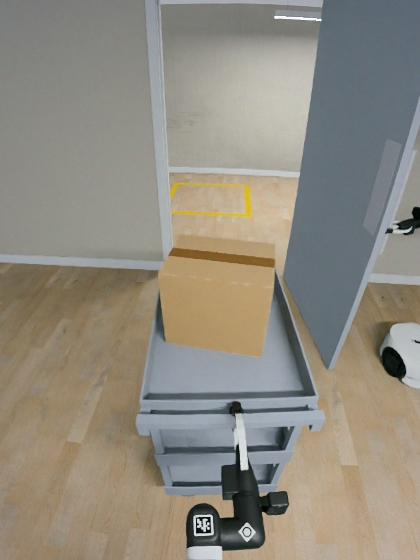

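Request:
{"name": "move", "arguments": {
  "r2": {"base":{"strafe_m":0.14},"pace":"slow","contact_limits":{"strafe_m":0.4}},
  "blocking": false,
  "cameras": []
}}

Request:
{"name": "wait", "arguments": {
  "seconds": 6,
  "cameras": ["r2_head_camera"]
}}

Scene clock: 2967.20 s.
move: r2 moving
r1: as last shown
r1.base_tilt: forward=-1.5 right=+1.3
r1.lidar_m: 0.45 0.51 1.22 4.85 2.01 1.25 1.12 1.16 1.02 0.90 0.92 0.65
r1.motor_effort: lift_m=+23(23) arm_m=-4(5) wheel_0=-14(14) wheel_1=-7(7) wheel_2=+2(2)
r1.servo_current: wrist_yaw_rad=59(78) wrist_pitch_rad=46(52) wrist_roll_rad=33(59) gripper_m=59(59)
r1.contact_limits: translate_m 0.65
r1.wrist_depth_mm: - - - 161 226 215 206 / - - - 161 229 219 208 / - - - 166 229 217 208 / 1430 - 960 163 229 219 209 / - 1255 917 165 230 219 210 / - - 258 164 183 219 - / - - 158 161 229 214 211
r2.base_odometry: x=-1.864 y=-0.778 heading=-2.598
r2.turned_by_wheels: +0.000
r2.turned_by_imu: +0.000
r2.base_tilt: forward=-0.7 right=+0.0
r2.lidar_m: 0.43 0.47 2.40 2.37 2.60 3.52 3.51 3.03 2.40 2.37 1.62 0.47
r2.base_status: strafe_m moving
r2.joint_positions: lift_m=+0.687 arm_m=+0.060 wrist_yaw_rad=-0.007 wrist_pitch_rad=+0.007 wrist_roll_rad=+1.569 gripper_m=-0.029
r2.joint_status: not commanded
r2.measured_speeds: translate_m=+0.000 strafe_m=+0.056 rotate_rad=+0.001 lift_m=+0.000 arm_m=+0.000 wrist_yaw_rad=+0.000 wrist_pitch_rad=+0.000 wrist_roll_rad=+0.000
r2.motor_effort: lift_m=+21(22) arm_m=-4(4) wheel_0=-8(12) wheel_1=+7(9) wheel_2=+0(2)
r2.servo_current: wrist_yaw_rad=52(65) wrist_pitch_rad=46(52) wrist_roll_rad=46(59) gripper_m=78(85)
r2.contact_limits: strafe_m 0.4
r2.hand_pose: x=+0.5187 y=-0.0895 z=+0.8629 quat_wxyz=(+0.708, +0.707, +0.000, -0.005) (m; r2's base frame)
r2.wrist_depth_mm: - - - 165 224 - 1138 / - - - 165 226 1464 - / - - 512 167 227 809 - / - 433 433 168 229 831 - / - 455 449 169 229 842 - / - - 186 170 179 - - / - - 488 - - - -
pictures: none
No camera images: "cameras" was empty.

Scene clock: 2969.23 s.
earlier move: r2 done
r1.base_odometry: x=-1.654 y=-1.449 heading=+1.688
r1.turned_by_wheels: +0.000
r1.turned_by_imu: +0.000
r1.base_tilt: forward=-1.6 right=+1.3
r1.lidar_m: 0.42 0.51 1.32 4.85 1.96 1.28 1.12 1.12 1.04 0.90 0.92 0.65
r1.base_status: not commanded
r1.joint_positions: lift_m=+0.780 arm_m=+0.060 wrist_yaw_rad=+0.673 wrist_pitch_rad=+0.002 wrist_roll_rad=+0.000 gripper_m=-0.029
r1.joint_status: not commanded
r1.measured_speeds: all 0
r1.motor_effort: lift_m=+22(23) arm_m=-4(5) wheel_0=-14(15) wheel_1=-7(7) wheel_2=+2(3)
r1.servo_current: wrist_yaw_rad=65(78) wrist_pitch_rad=33(52) wrist_roll_rad=46(72) gripper_m=59(65)
r1.contact_limits: translate_m 0.65
r1.hand_pose: x=+0.5110 y=+0.1113 z=+0.9573 quat_wxyz=(+0.944, +0.000, +0.001, +0.330) (m; r1's base frame)
r1.wrist_depth_mm: - - - 161 227 216 207 / - - - 162 229 217 208 / - - - 166 229 216 208 / 1537 - 1025 163 229 218 208 / - - 991 165 229 219 209 / - - - 164 183 219 - / - - 157 161 229 213 210
r2.base_odometry: x=-1.799 y=-0.885 heading=-2.598
r2.turned_by_wheels: +0.000
r2.turned_by_imu: +0.000
r2.base_tilt: forward=-0.7 right=+0.1
r2.lidar_m: 0.47 0.52 2.30 2.27 2.46 3.52 3.48 3.14 2.53 2.48 1.73 0.46
r2.base_status: done
r2.joint_positions: lift_m=+0.687 arm_m=+0.060 wrist_yaw_rad=-0.007 wrist_pitch_rad=+0.007 wrist_roll_rad=+1.569 gripper_m=-0.029
r2.joint_status: not commanded
r2.measured_speeds: all 0
r2.motor_effort: lift_m=+21(22) arm_m=-4(4) wheel_0=-5(14) wheel_1=+5(9) wheel_2=+0(2)
r2.servo_current: wrist_yaw_rad=59(72) wrist_pitch_rad=52(59) wrist_roll_rad=46(59) gripper_m=72(85)
r2.contact_limits: strafe_m 0.4
r2.hand_pose: x=+0.5187 y=-0.0895 z=+0.8629 quat_wxyz=(+0.708, +0.707, +0.000, -0.005) (m; r2's base frame)
r2.wrist_depth_mm: - - - 139 194 732 - / - 1983 492 144 202 - - / - 407 410 149 209 - - / - 445 442 155 217 831 - / - - 477 162 227 - - / - - 187 167 179 - - / - - - - - 1708 488
wait: 2.03 of 6 s (r2 has come to rest)
pictures: r2_head_camera
Images, in order (width x height): r2_head_camera 420x560.

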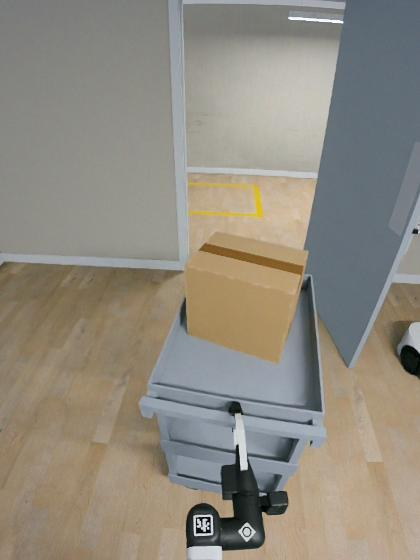

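Request:
{"name": "move", "arguments": {
  "r2": {"base":{"translate_m":0.247,"strafe_m":-0.03},"pace":"slow","contact_limits":{"translate_m":0.4}},
  "blocking": false,
  "cameras": []
}}

Request:
{"name": "wait", "arguments": {
  "seconds": 6,
  "cameras": ["r2_head_camera"]
}}

Scene clock: 2975.47 s.
move: r2 moving
r1: as last shown
r1.base_tilt: forward=-1.5 right=+1.3
r1.lidar_m: 0.46 0.53 1.33 4.84 1.96 1.26 1.10 1.15 1.03 0.91 0.92 0.64
r1.motor_effort: lift_m=+22(23) arm_m=-5(5) wheel_0=-14(15) wheel_1=-7(7) wheel_2=+2(2)
r1.servo_current: wrist_yaw_rad=52(72) wrist_pitch_rad=39(52) wrist_roll_rad=59(59) gripper_m=59(65)
r1.contact_limits: translate_m 0.65
r1.wrist_depth_mm: - - - 160 226 215 207 / - - - 160 229 217 208 / - - - 165 229 217 208 / - - 1025 163 229 219 208 / - - 991 165 230 219 209 / - - - 164 183 219 - / - 1618 157 161 229 214 209
r2.base_odometry: x=-1.810 y=-0.890 heading=-2.598
r2.turned_by_wheels: +0.000
r2.turned_by_imu: +0.001
r2.base_tilt: forward=-0.7 right=+0.0
r2.lidar_m: 0.48 0.57 2.27 2.23 2.46 3.50 3.49 3.17 2.51 2.49 1.72 0.45
r2.base_status: translate_m moving; strafe_m moving
r2.joint_positions: lift_m=+0.687 arm_m=+0.060 wrist_yaw_rad=-0.007 wrist_pitch_rad=+0.007 wrist_roll_rad=+1.569 gripper_m=-0.029
r2.joint_status: not commanded
r2.measured_speeds: translate_m=+0.049 strafe_m=-0.006 rotate_rad=+0.002 lift_m=+0.000 arm_m=+0.000 wrist_yaw_rad=+0.000 wrist_pitch_rad=+0.000 wrist_roll_rad=+0.000
r2.motor_effort: lift_m=+21(22) arm_m=+1(4) wheel_0=+6(10) wheel_1=+5(8) wheel_2=-14(14)
r2.servo_current: wrist_yaw_rad=59(59) wrist_pitch_rad=46(52) wrist_roll_rad=39(52) gripper_m=72(85)
r2.contact_limits: translate_m 0.4
r2.hand_pose: x=+0.5186 y=-0.0895 z=+0.8629 quat_wxyz=(+0.708, +0.707, +0.000, -0.005) (m; r2's base frame)
r2.wrist_depth_mm: - - - 138 193 741 - / - 1983 484 143 200 - - / - 407 407 148 209 - - / - 445 442 154 217 831 - / - - 477 161 226 - - / - - 187 167 178 - - / - - - - - 1661 484
pictures: none
No camera images: "cameras" was empty.

Scene clock: 2978.73 s.
earlier move: r2 done
r1.base_odometry: x=-1.654 y=-1.449 heading=+1.688
r1.turned_by_wheels: +0.000
r1.turned_by_imu: +0.000
r1.base_tilt: forward=-1.6 right=+1.3
r1.lidar_m: 0.45 0.55 1.55 4.83 2.02 1.25 1.13 1.13 1.01 0.91 0.93 0.65
r1.base_status: not commanded
r1.joint_positions: lift_m=+0.780 arm_m=+0.060 wrist_yaw_rad=+0.673 wrist_pitch_rad=+0.002 wrist_roll_rad=+0.000 gripper_m=-0.029
r1.joint_status: not commanded
r1.measured_speeds: all 0
r1.motor_effort: lift_m=+22(23) arm_m=-4(5) wheel_0=-14(15) wheel_1=-7(7) wheel_2=+2(3)
r1.servo_current: wrist_yaw_rad=59(85) wrist_pitch_rad=46(52) wrist_roll_rad=52(72) gripper_m=59(65)
r1.contact_limits: translate_m 0.65
r1.hand_pose: x=+0.5110 y=+0.1113 z=+0.9573 quat_wxyz=(+0.944, +0.000, +0.001, +0.330) (m; r1's base frame)
r1.wrist_depth_mm: - - - 162 226 215 206 / - - - 161 229 217 208 / - - - 166 229 217 208 / - 1464 - 163 229 219 210 / - - 1060 165 229 218 209 / - - - 165 182 219 - / - - 164 161 229 214 210
r2.base_odometry: x=-2.025 y=-0.987 heading=-2.597
r2.turned_by_wheels: +0.001
r2.turned_by_imu: +0.003
r2.base_tilt: forward=-0.7 right=+0.1
r2.lidar_m: 0.46 0.52 2.27 2.26 2.47 3.76 3.73 3.20 2.52 2.49 1.48 0.46
r2.base_status: done
r2.joint_positions: lift_m=+0.687 arm_m=+0.060 wrist_yaw_rad=+0.003 wrist_pitch_rad=+0.007 wrist_roll_rad=+1.569 gripper_m=-0.029
r2.joint_status: not commanded
r2.measured_speeds: all 0
r2.motor_effort: lift_m=+21(22) arm_m=+4(4) wheel_0=+9(16) wheel_1=+5(9) wheel_2=-3(17)
r2.servo_current: wrist_yaw_rad=52(59) wrist_pitch_rad=46(59) wrist_roll_rad=39(59) gripper_m=78(85)
r2.contact_limits: translate_m 0.4
r2.hand_pose: x=+0.5196 y=-0.0865 z=+0.8629 quat_wxyz=(+0.708, +0.707, +0.004, -0.001) (m; r2's base frame)
r2.wrist_depth_mm: - - - 139 195 1430 - / 1756 - 535 144 201 - - / 1756 404 407 149 210 - - / - 442 439 155 217 831 - / - 477 477 162 226 - - / - 504 187 167 179 - - / - - - - 243 1537 500
wait: 3.27 of 6 s (r2 has come to rest)
pictures: r2_head_camera
Images, in order (width x height): r2_head_camera 420x560.

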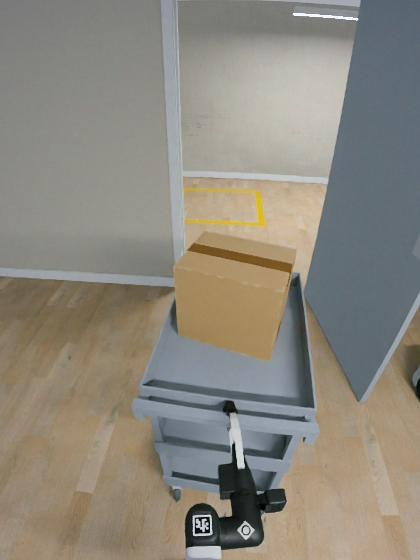

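Request:
{"name": "move", "arguments": {
  "r2": {"base":{"translate_m":0.2,"strafe_m":0.03},"pace":"slow","contact_limits":{"translate_m":0.4}},
  "blocking": false,
  "cameras": []
}}

Request:
{"name": "wait", "arguments": {
  "seconds": 6,
  "cameras": ["r2_head_camera"]
}}

Scene clock: 2988.43 s.
move: r2 moving
r1: as last shown
r1.lidar_m: 0.45 0.52 1.53 4.85 1.96 1.28 1.12 1.13 1.00 0.91 0.92 0.66
r1.motor_effort: lift_m=+22(23) arm_m=-5(5) wheel_0=-15(15) wheel_1=-7(7) wheel_2=+2(2)
r1.servo_current: wrist_yaw_rad=65(78) wrist_pitch_rad=46(46) wrist_roll_rad=39(59) gripper_m=59(65)
r1.contact_limits: translate_m 0.65
r1.wrist_depth_mm: - - - 161 227 216 206 / - - - 161 229 218 208 / - - - 166 229 218 208 / - 1397 - 162 229 217 209 / - - 1025 165 230 219 209 / - - 1025 165 183 219 - / - - 164 161 229 215 210
r2.base_odometry: x=-2.035 y=-0.995 heading=-2.597
r2.turned_by_wheels: +0.001
r2.turned_by_imu: +0.001
r2.base_tilt: forward=-0.7 right=+0.1
r2.lidar_m: 0.47 0.54 2.27 2.24 2.46 3.77 3.75 3.17 2.52 2.51 1.45 0.48
r2.base_status: translate_m moving; strafe_m moving
r2.joint_positions: lift_m=+0.687 arm_m=+0.060 wrist_yaw_rad=+0.003 wrist_pitch_rad=+0.007 wrist_roll_rad=+1.569 gripper_m=-0.029
r2.joint_status: not commanded
r2.measured_speeds: translate_m=+0.048 strafe_m=+0.007 rotate_rad=+0.000 lift_m=+0.000 arm_m=+0.000 wrist_yaw_rad=+0.000 wrist_pitch_rad=+0.000 wrist_roll_rad=+0.000
r2.motor_effort: lift_m=+21(21) arm_m=+4(4) wheel_0=+8(12) wheel_1=+9(9) wheel_2=-10(10)
r2.servo_current: wrist_yaw_rad=52(59) wrist_pitch_rad=52(52) wrist_roll_rad=46(52) gripper_m=72(78)
r2.contact_limits: translate_m 0.4
r2.hand_pose: x=+0.5196 y=-0.0865 z=+0.8629 quat_wxyz=(+0.708, +0.707, +0.004, -0.001) (m; r2's base frame)
r2.wrist_depth_mm: - - - 140 195 1430 - / 1708 - 549 145 203 - - / 1756 407 407 150 211 - - / 1756 442 436 156 218 831 - / - 469 477 162 227 - - / - 504 188 167 178 - - / - - - - 243 1576 480
pictures: none
No camera images: "cameras" was empty.

Scene clock: 2991.23 s.
earlier move: r2 done
r1.base_odometry: x=-1.654 y=-1.449 heading=+1.688
r1.turned_by_wheels: +0.000
r1.turned_by_imu: +0.000
r1.base_tilt: forward=-1.6 right=+1.3
r1.lidar_m: 0.46 0.54 1.49 4.84 1.99 1.25 1.12 1.14 1.02 0.91 0.93 0.62
r1.base_status: not commanded
r1.joint_positions: lift_m=+0.780 arm_m=+0.060 wrist_yaw_rad=+0.673 wrist_pitch_rad=+0.002 wrist_roll_rad=+0.000 gripper_m=-0.029
r1.joint_status: not commanded
r1.measured_speeds: all 0
r1.motor_effort: lift_m=+22(23) arm_m=-5(5) wheel_0=-15(15) wheel_1=-7(7) wheel_2=+2(3)
r1.servo_current: wrist_yaw_rad=52(85) wrist_pitch_rad=46(52) wrist_roll_rad=59(72) gripper_m=59(65)
r1.contact_limits: translate_m 0.65
r1.hand_pose: x=+0.5110 y=+0.1113 z=+0.9573 quat_wxyz=(+0.944, +0.000, +0.001, +0.330) (m; r1's base frame)
r1.wrist_depth_mm: - - - 161 227 214 207 / - - - 161 229 217 208 / - - - 166 229 216 208 / - 1397 1366 163 229 218 208 / - - - 165 230 220 209 / - - - 165 183 219 - / - - 164 161 229 214 211
r2.base_odometry: x=-2.181 y=-1.116 heading=-2.598
r2.turned_by_wheels: -0.001
r2.turned_by_imu: -0.001
r2.base_tilt: forward=-0.7 right=+0.1
r2.lidar_m: 0.47 0.52 2.22 2.19 2.38 3.68 3.96 3.25 2.60 2.55 1.23 0.45
r2.base_status: done
r2.joint_positions: lift_m=+0.687 arm_m=+0.060 wrist_yaw_rad=-0.004 wrist_pitch_rad=+0.007 wrist_roll_rad=+1.569 gripper_m=-0.029
r2.joint_status: not commanded
r2.measured_speeds: all 0
r2.motor_effort: lift_m=+21(22) arm_m=+4(4) wheel_0=-1(12) wheel_1=+5(9) wheel_2=-9(14)
r2.servo_current: wrist_yaw_rad=52(65) wrist_pitch_rad=52(52) wrist_roll_rad=46(59) gripper_m=72(85)
r2.contact_limits: translate_m 0.4
r2.hand_pose: x=+0.5189 y=-0.0886 z=+0.8629 quat_wxyz=(+0.708, +0.707, +0.001, -0.004) (m; r2's base frame)
r2.wrist_depth_mm: - - - 144 200 1537 - / - - 597 149 207 - - / - 407 410 153 213 809 - / 1708 445 436 158 219 820 - / - 473 469 165 227 - - / - 500 185 168 179 - - / - - - - 242 1537 484
wait: 2.80 of 6 s (r2 has come to rest)
pictures: r2_head_camera
Images, in order (width x height): r2_head_camera 420x560.

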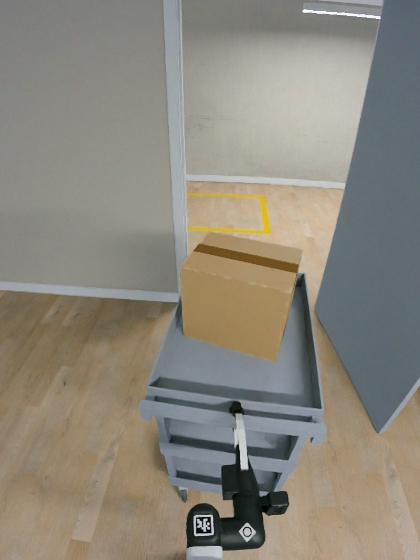

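Request:
{"name": "move", "arguments": {
  "r2": {"base":{"translate_m":0.15,"strafe_m":0.09},"pace":"slow","contact_limits":{"translate_m":0.4}},
  "blocking": false,
  "cameras": []
}}

Request:
{"name": "wait", "arguments": {
  "seconds": 6,
  "cameras": ["r2_head_camera"]
}}

Scene clock: 3002.77 s.
move: r2 moving
r1: as last shown
r1.base_tilt: forward=-1.5 right=+1.3
r1.lidar_m: 0.46 0.52 1.48 4.86 1.97 1.26 1.11 1.13 1.03 0.90 0.92 0.66
r1.motor_effort: lift_m=+22(23) arm_m=-5(5) wheel_0=-14(15) wheel_1=-7(7) wheel_2=+2(2)
r1.servo_current: wrist_yaw_rad=59(78) wrist_pitch_rad=39(52) wrist_roll_rad=46(59) gripper_m=59(59)
r1.contact_limits: translate_m 0.65
r1.wrist_depth_mm: - - - 161 227 215 206 / - - - 161 229 218 208 / - - - 165 230 217 209 / - - 1366 163 229 218 209 / - - - 165 230 219 209 / - - - 164 183 218 - / - - 164 161 229 213 211
r2.base_odometry: x=-2.188 y=-1.129 heading=-2.599
r2.turned_by_wheels: -0.001
r2.turned_by_imu: -0.001
r2.base_tilt: forward=-0.7 right=+0.1
r2.lidar_m: 0.45 0.52 2.20 2.16 2.37 3.62 3.96 3.25 2.60 2.55 1.22 0.45
r2.base_status: translate_m moving; strafe_m moving
r2.joint_positions: lift_m=+0.687 arm_m=+0.060 wrist_yaw_rad=-0.006 wrist_pitch_rad=+0.007 wrist_roll_rad=+1.569 gripper_m=-0.029
r2.joint_status: not commanded
r2.measured_speeds: translate_m=+0.049 strafe_m=+0.028 rotate_rad=+0.002 lift_m=+0.000 arm_m=+0.000 wrist_yaw_rad=+0.000 wrist_pitch_rad=+0.000 wrist_roll_rad=+0.000
r2.motor_effort: lift_m=+21(22) arm_m=+4(4) wheel_0=-8(8) wheel_1=+7(8) wheel_2=-15(16)
r2.servo_current: wrist_yaw_rad=46(59) wrist_pitch_rad=52(52) wrist_roll_rad=52(52) gripper_m=72(78)
r2.contact_limits: translate_m 0.4
r2.hand_pose: x=+0.5188 y=-0.0890 z=+0.8629 quat_wxyz=(+0.708, +0.707, +0.001, -0.004) (m; r2's base frame)
r2.wrist_depth_mm: - - - 144 201 1537 - / - - 591 149 206 - - / - 407 413 153 213 809 - / 1661 442 445 158 220 820 - / 1618 473 469 164 228 - - / - 500 185 168 178 - - / - - - - 243 1499 477
pictures: none
No camera images: "cameras" was empty.

Scene clock: 3005.17 s.
earlier move: r2 done
r1.base_odometry: x=-1.654 y=-1.449 heading=+1.688
r1.turned_by_wheels: +0.000
r1.turned_by_imu: +0.000
r1.base_tilt: forward=-1.6 right=+1.3
r1.lidar_m: 0.46 0.52 1.70 4.85 1.96 1.27 1.11 1.14 1.02 0.90 0.92 0.64
r1.base_status: not commanded
r1.joint_positions: lift_m=+0.780 arm_m=+0.060 wrist_yaw_rad=+0.673 wrist_pitch_rad=+0.002 wrist_roll_rad=+0.000 gripper_m=-0.029
r1.joint_status: not commanded
r1.measured_speeds: all 0
r1.motor_effort: lift_m=+22(23) arm_m=-5(5) wheel_0=-14(15) wheel_1=-7(7) wheel_2=+2(2)
r1.servo_current: wrist_yaw_rad=72(78) wrist_pitch_rad=39(52) wrist_roll_rad=46(65) gripper_m=52(65)
r1.contact_limits: translate_m 0.65
r1.hand_pose: x=+0.5110 y=+0.1113 z=+0.9573 quat_wxyz=(+0.944, +0.000, +0.001, +0.330) (m; r1's base frame)
r1.wrist_depth_mm: - - 256 162 226 215 206 / - - 1397 161 228 217 208 / - - 1336 165 229 217 209 / - - 1336 163 229 217 208 / - - 1397 165 230 218 209 / - - 1397 165 183 219 - / - - 164 161 229 215 211
r2.base_odometry: x=-2.263 y=-1.270 heading=-2.599
r2.turned_by_wheels: +0.000
r2.turned_by_imu: -0.001
r2.base_tilt: forward=-0.6 right=+0.1
r2.lidar_m: 0.47 1.94 2.11 2.09 2.31 3.46 4.12 3.39 2.69 1.71 1.20 0.44
r2.base_status: done
r2.joint_positions: lift_m=+0.687 arm_m=+0.060 wrist_yaw_rad=-0.006 wrist_pitch_rad=+0.007 wrist_roll_rad=+1.569 gripper_m=-0.029
r2.joint_status: not commanded
r2.measured_speeds: all 0
r2.motor_effort: lift_m=+21(22) arm_m=+4(4) wheel_0=-9(14) wheel_1=+4(9) wheel_2=-9(16)
r2.servo_current: wrist_yaw_rad=52(65) wrist_pitch_rad=52(52) wrist_roll_rad=52(59) gripper_m=72(85)
r2.contact_limits: translate_m 0.4
r2.hand_pose: x=+0.5188 y=-0.0890 z=+0.8629 quat_wxyz=(+0.708, +0.707, +0.001, -0.004) (m; r2's base frame)
r2.wrist_depth_mm: - - - 131 187 - - / - 392 394 137 195 - - / - 413 413 144 207 - - / - 466 449 153 216 - - / - 492 492 160 225 - - / - - 185 167 178 544 - / - 137 - - - - 462
wait: 2.40 of 6 s (r2 has come to rest)
pictures: r2_head_camera
Images, in order (width x height): r2_head_camera 420x560.

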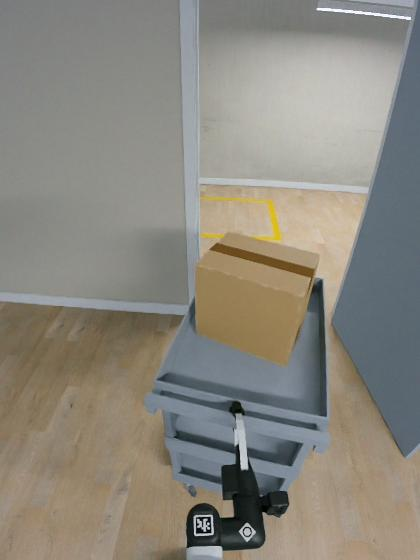

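Request:
{"name": "move", "arguments": {
  "r2": {"base":{"translate_m":0.248,"strafe_m":-0.03},"pace":"slow","contact_limits":{"translate_m":0.4}},
  "blocking": false,
  "cameras": []
}}

Request:
{"name": "wait", "arguments": {
  "seconds": 6,
  "cameras": ["r2_head_camera"]
}}

Scene clock: 3012.50 s.
move: r2 moving
r1: as last shown
r1.lidar_m: 0.45 0.53 4.44 4.86 1.96 1.28 1.12 1.14 1.03 0.91 0.92 0.65
r1.motor_effort: lift_m=+22(23) arm_m=-4(5) wheel_0=-14(14) wheel_1=-7(7) wheel_2=+2(2)
r1.servo_current: wrist_yaw_rad=59(65) wrist_pitch_rad=46(52) wrist_roll_rad=33(65) gripper_m=52(59)
r1.contact_limits: translate_m 0.65
r1.wrist_depth_mm: - - 256 160 226 216 206 / - - 1366 161 229 217 207 / - - 1366 165 229 217 208 / - - 1366 163 228 217 209 / - - - 165 230 219 210 / - - 1397 165 183 218 - / - - 164 161 230 214 210
r2.base_odometry: x=-2.274 y=-1.276 heading=-2.599
r2.turned_by_wheels: +0.000
r2.turned_by_imu: +0.001
r2.base_tilt: forward=-0.7 right=+0.1
r2.lidar_m: 0.49 1.93 2.12 2.08 2.28 3.47 4.11 3.38 2.70 1.64 1.19 0.45
r2.base_status: translate_m moving; strafe_m moving
r2.joint_positions: lift_m=+0.687 arm_m=+0.060 wrist_yaw_rad=-0.006 wrist_pitch_rad=+0.007 wrist_roll_rad=+1.569 gripper_m=-0.029
r2.joint_status: not commanded
r2.measured_speeds: translate_m=+0.048 strafe_m=-0.005 rotate_rad=+0.001 lift_m=+0.000 arm_m=+0.000 wrist_yaw_rad=+0.000 wrist_pitch_rad=+0.000 wrist_roll_rad=+0.000
r2.motor_effort: lift_m=+21(22) arm_m=+4(4) wheel_0=+7(8) wheel_1=+7(8) wheel_2=-13(16)
r2.servo_current: wrist_yaw_rad=46(65) wrist_pitch_rad=46(52) wrist_roll_rad=39(52) gripper_m=72(78)
r2.contact_limits: translate_m 0.4
r2.hand_pose: x=+0.5188 y=-0.0890 z=+0.8629 quat_wxyz=(+0.708, +0.707, +0.001, -0.004) (m; r2's base frame)
r2.wrist_depth_mm: - - - 130 185 - - / - 389 394 135 193 - - / - 410 413 142 204 - - / - 459 449 151 216 - - / - 488 492 157 225 - - / - - 186 166 178 554 - / - - - - - - 462
pictures: none
No camera images: "cameras" was empty.

Scene clock: 3015.77 s.
earlier move: r2 done
r1.base_odometry: x=-1.654 y=-1.449 heading=+1.688
r1.turned_by_wheels: +0.000
r1.turned_by_imu: +0.000
r1.base_tilt: forward=-1.6 right=+1.3
r1.lidar_m: 0.43 0.53 4.42 4.85 1.97 1.24 1.12 1.14 1.01 0.90 0.90 0.64
r1.base_status: not commanded
r1.joint_positions: lift_m=+0.780 arm_m=+0.060 wrist_yaw_rad=+0.673 wrist_pitch_rad=+0.002 wrist_roll_rad=+0.000 gripper_m=-0.029
r1.joint_status: not commanded
r1.measured_speeds: all 0
r1.motor_effort: lift_m=+22(23) arm_m=-5(5) wheel_0=-14(15) wheel_1=-7(7) wheel_2=+2(3)
r1.servo_current: wrist_yaw_rad=46(85) wrist_pitch_rad=33(52) wrist_roll_rad=52(65) gripper_m=52(65)
r1.contact_limits: translate_m 0.65
r1.hand_pose: x=+0.5110 y=+0.1113 z=+0.9573 quat_wxyz=(+0.944, +0.000, +0.001, +0.330) (m; r1's base frame)
r1.wrist_depth_mm: - - - 161 227 216 206 / - - - 161 229 218 208 / - - - 165 229 217 208 / - - - 163 229 217 209 / - - - 165 229 218 209 / - - - 164 183 218 - / - - 164 161 229 213 209
r2.base_odometry: x=-2.490 y=-1.373 heading=-2.598
r2.turned_by_wheels: +0.001
r2.turned_by_imu: +0.003
r2.base_tilt: forward=-0.7 right=+0.1
r2.lidar_m: 0.47 0.55 2.10 2.08 2.30 3.47 - 3.39 2.69 1.42 1.09 0.46
r2.base_status: done
r2.joint_positions: lift_m=+0.687 arm_m=+0.060 wrist_yaw_rad=+0.004 wrist_pitch_rad=+0.007 wrist_roll_rad=+1.569 gripper_m=-0.029
r2.joint_status: not commanded
r2.measured_speeds: all 0
r2.motor_effort: lift_m=+21(22) arm_m=+4(4) wheel_0=+10(17) wheel_1=+6(9) wheel_2=-4(16)
r2.servo_current: wrist_yaw_rad=46(65) wrist_pitch_rad=46(59) wrist_roll_rad=46(59) gripper_m=78(78)
r2.contact_limits: translate_m 0.4
r2.hand_pose: x=+0.5196 y=-0.0863 z=+0.8629 quat_wxyz=(+0.708, +0.707, +0.004, -0.001) (m; r2's base frame)
r2.wrist_depth_mm: - - - 131 185 - - / - 397 392 136 194 - - / - 407 410 142 204 - - / - 452 442 151 215 - - / - 488 488 157 224 - - / - - 187 167 178 - - / - - - - - - 473
wait: 3.27 of 6 s (r2 has come to rest)
pictures: r2_head_camera
Images, in order (width x height): r2_head_camera 420x560.

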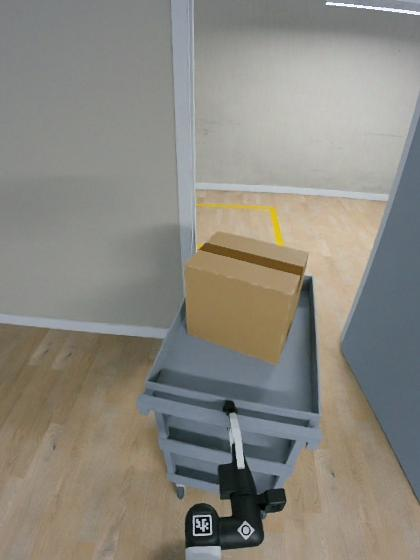

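Request:
{"name": "zoom_image", "arguments": {
  "camera": "r2_head_camera",
  "region": [130, 200, 270, 400]
}}

Request:
{"name": "move", "arguments": {
  "blocking": false,
  "cameras": ["r2_head_left_camera"]
}}

Scaled by 2.520 from the camera's 420x560 image, which has a finer 1200x1600 frame.

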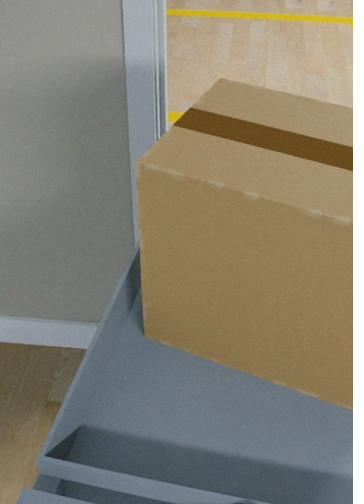

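Scene clock: 3023.17 s.
r1.base_odometry: x=-1.654 y=-1.449 heading=+1.688
r1.turned_by_wheels: +0.000
r1.turned_by_imu: +0.000
r1.base_tilt: forward=-1.5 right=+1.3
r1.lidar_m: 0.45 0.54 4.43 4.85 1.96 1.28 1.11 1.14 1.05 0.90 0.91 0.65
r1.base_status: not commanded
r1.joint_positions: lift_m=+0.780 arm_m=+0.060 wrist_yaw_rad=+0.673 wrist_pitch_rad=+0.002 wrist_roll_rad=+0.000 gripper_m=-0.029
r1.joint_status: not commanded
r1.measured_speeds: all 0
r1.motor_effort: lift_m=+22(23) arm_m=-5(5) wheel_0=-14(15) wheel_1=-7(7) wheel_2=+2(3)
r1.servo_current: wrist_yaw_rad=46(85) wrist_pitch_rad=46(52) wrist_roll_rad=52(65) gripper_m=59(65)
r1.contact_limits: translate_m 0.65
r1.hand_pose: x=+0.5110 y=+0.1113 z=+0.9573 quat_wxyz=(+0.944, +0.000, +0.001, +0.330) (m; r1's base frame)
r1.wrist_depth_mm: - - - 161 228 215 206 / - - - 161 228 217 207 / - - - 165 230 218 209 / - - - 163 229 217 209 / - - - 165 229 219 210 / - - - 164 183 218 - / - - 164 161 229 213 210
r2.base_odometry: x=-2.490 y=-1.373 heading=-2.598
r2.turned_by_wheels: +0.000
r2.turned_by_imu: +0.000
r2.base_tilt: forward=-0.7 right=+0.0
r2.lidar_m: 0.49 0.52 2.10 2.09 2.29 3.45 - 3.36 2.69 1.43 1.08 0.46
r2.base_status: done
r2.joint_positions: lift_m=+0.687 arm_m=+0.060 wrist_yaw_rad=+0.004 wrist_pitch_rad=+0.007 wrist_roll_rad=+1.569 gripper_m=-0.029
r2.joint_status: not commanded
r2.measured_speeds: all 0
r2.motor_effort: lift_m=+21(22) arm_m=+4(4) wheel_0=+10(17) wheel_1=+5(9) wheel_2=-4(16)
r2.servo_current: wrist_yaw_rad=59(65) wrist_pitch_rad=52(59) wrist_roll_rad=46(59) gripper_m=78(78)
r2.contact_limits: translate_m 0.4
r2.hand_pose: x=+0.5196 y=-0.0863 z=+0.8629 quat_wxyz=(+0.708, +0.707, +0.004, -0.001) (m; r2's base frame)
r2.wrist_depth_mm: - - - 131 185 - - / - 399 392 136 194 - - / - 407 410 142 205 - - / - 449 445 150 215 - - / - 488 488 157 224 - - / - - 186 167 178 - - / - - - - - - 469
pictures: r2_head_left_camera
Images, in order (width x height): r2_head_left_camera 420x672.

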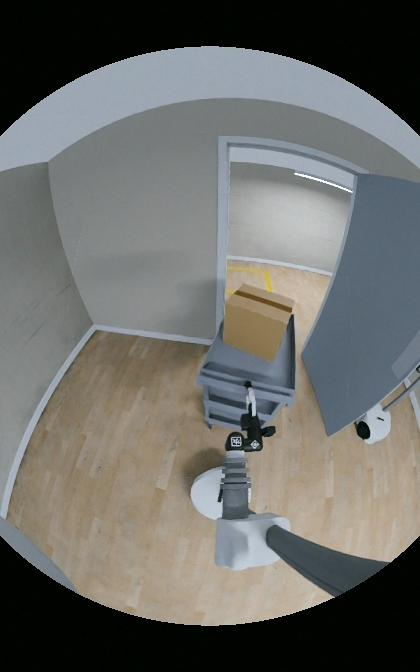

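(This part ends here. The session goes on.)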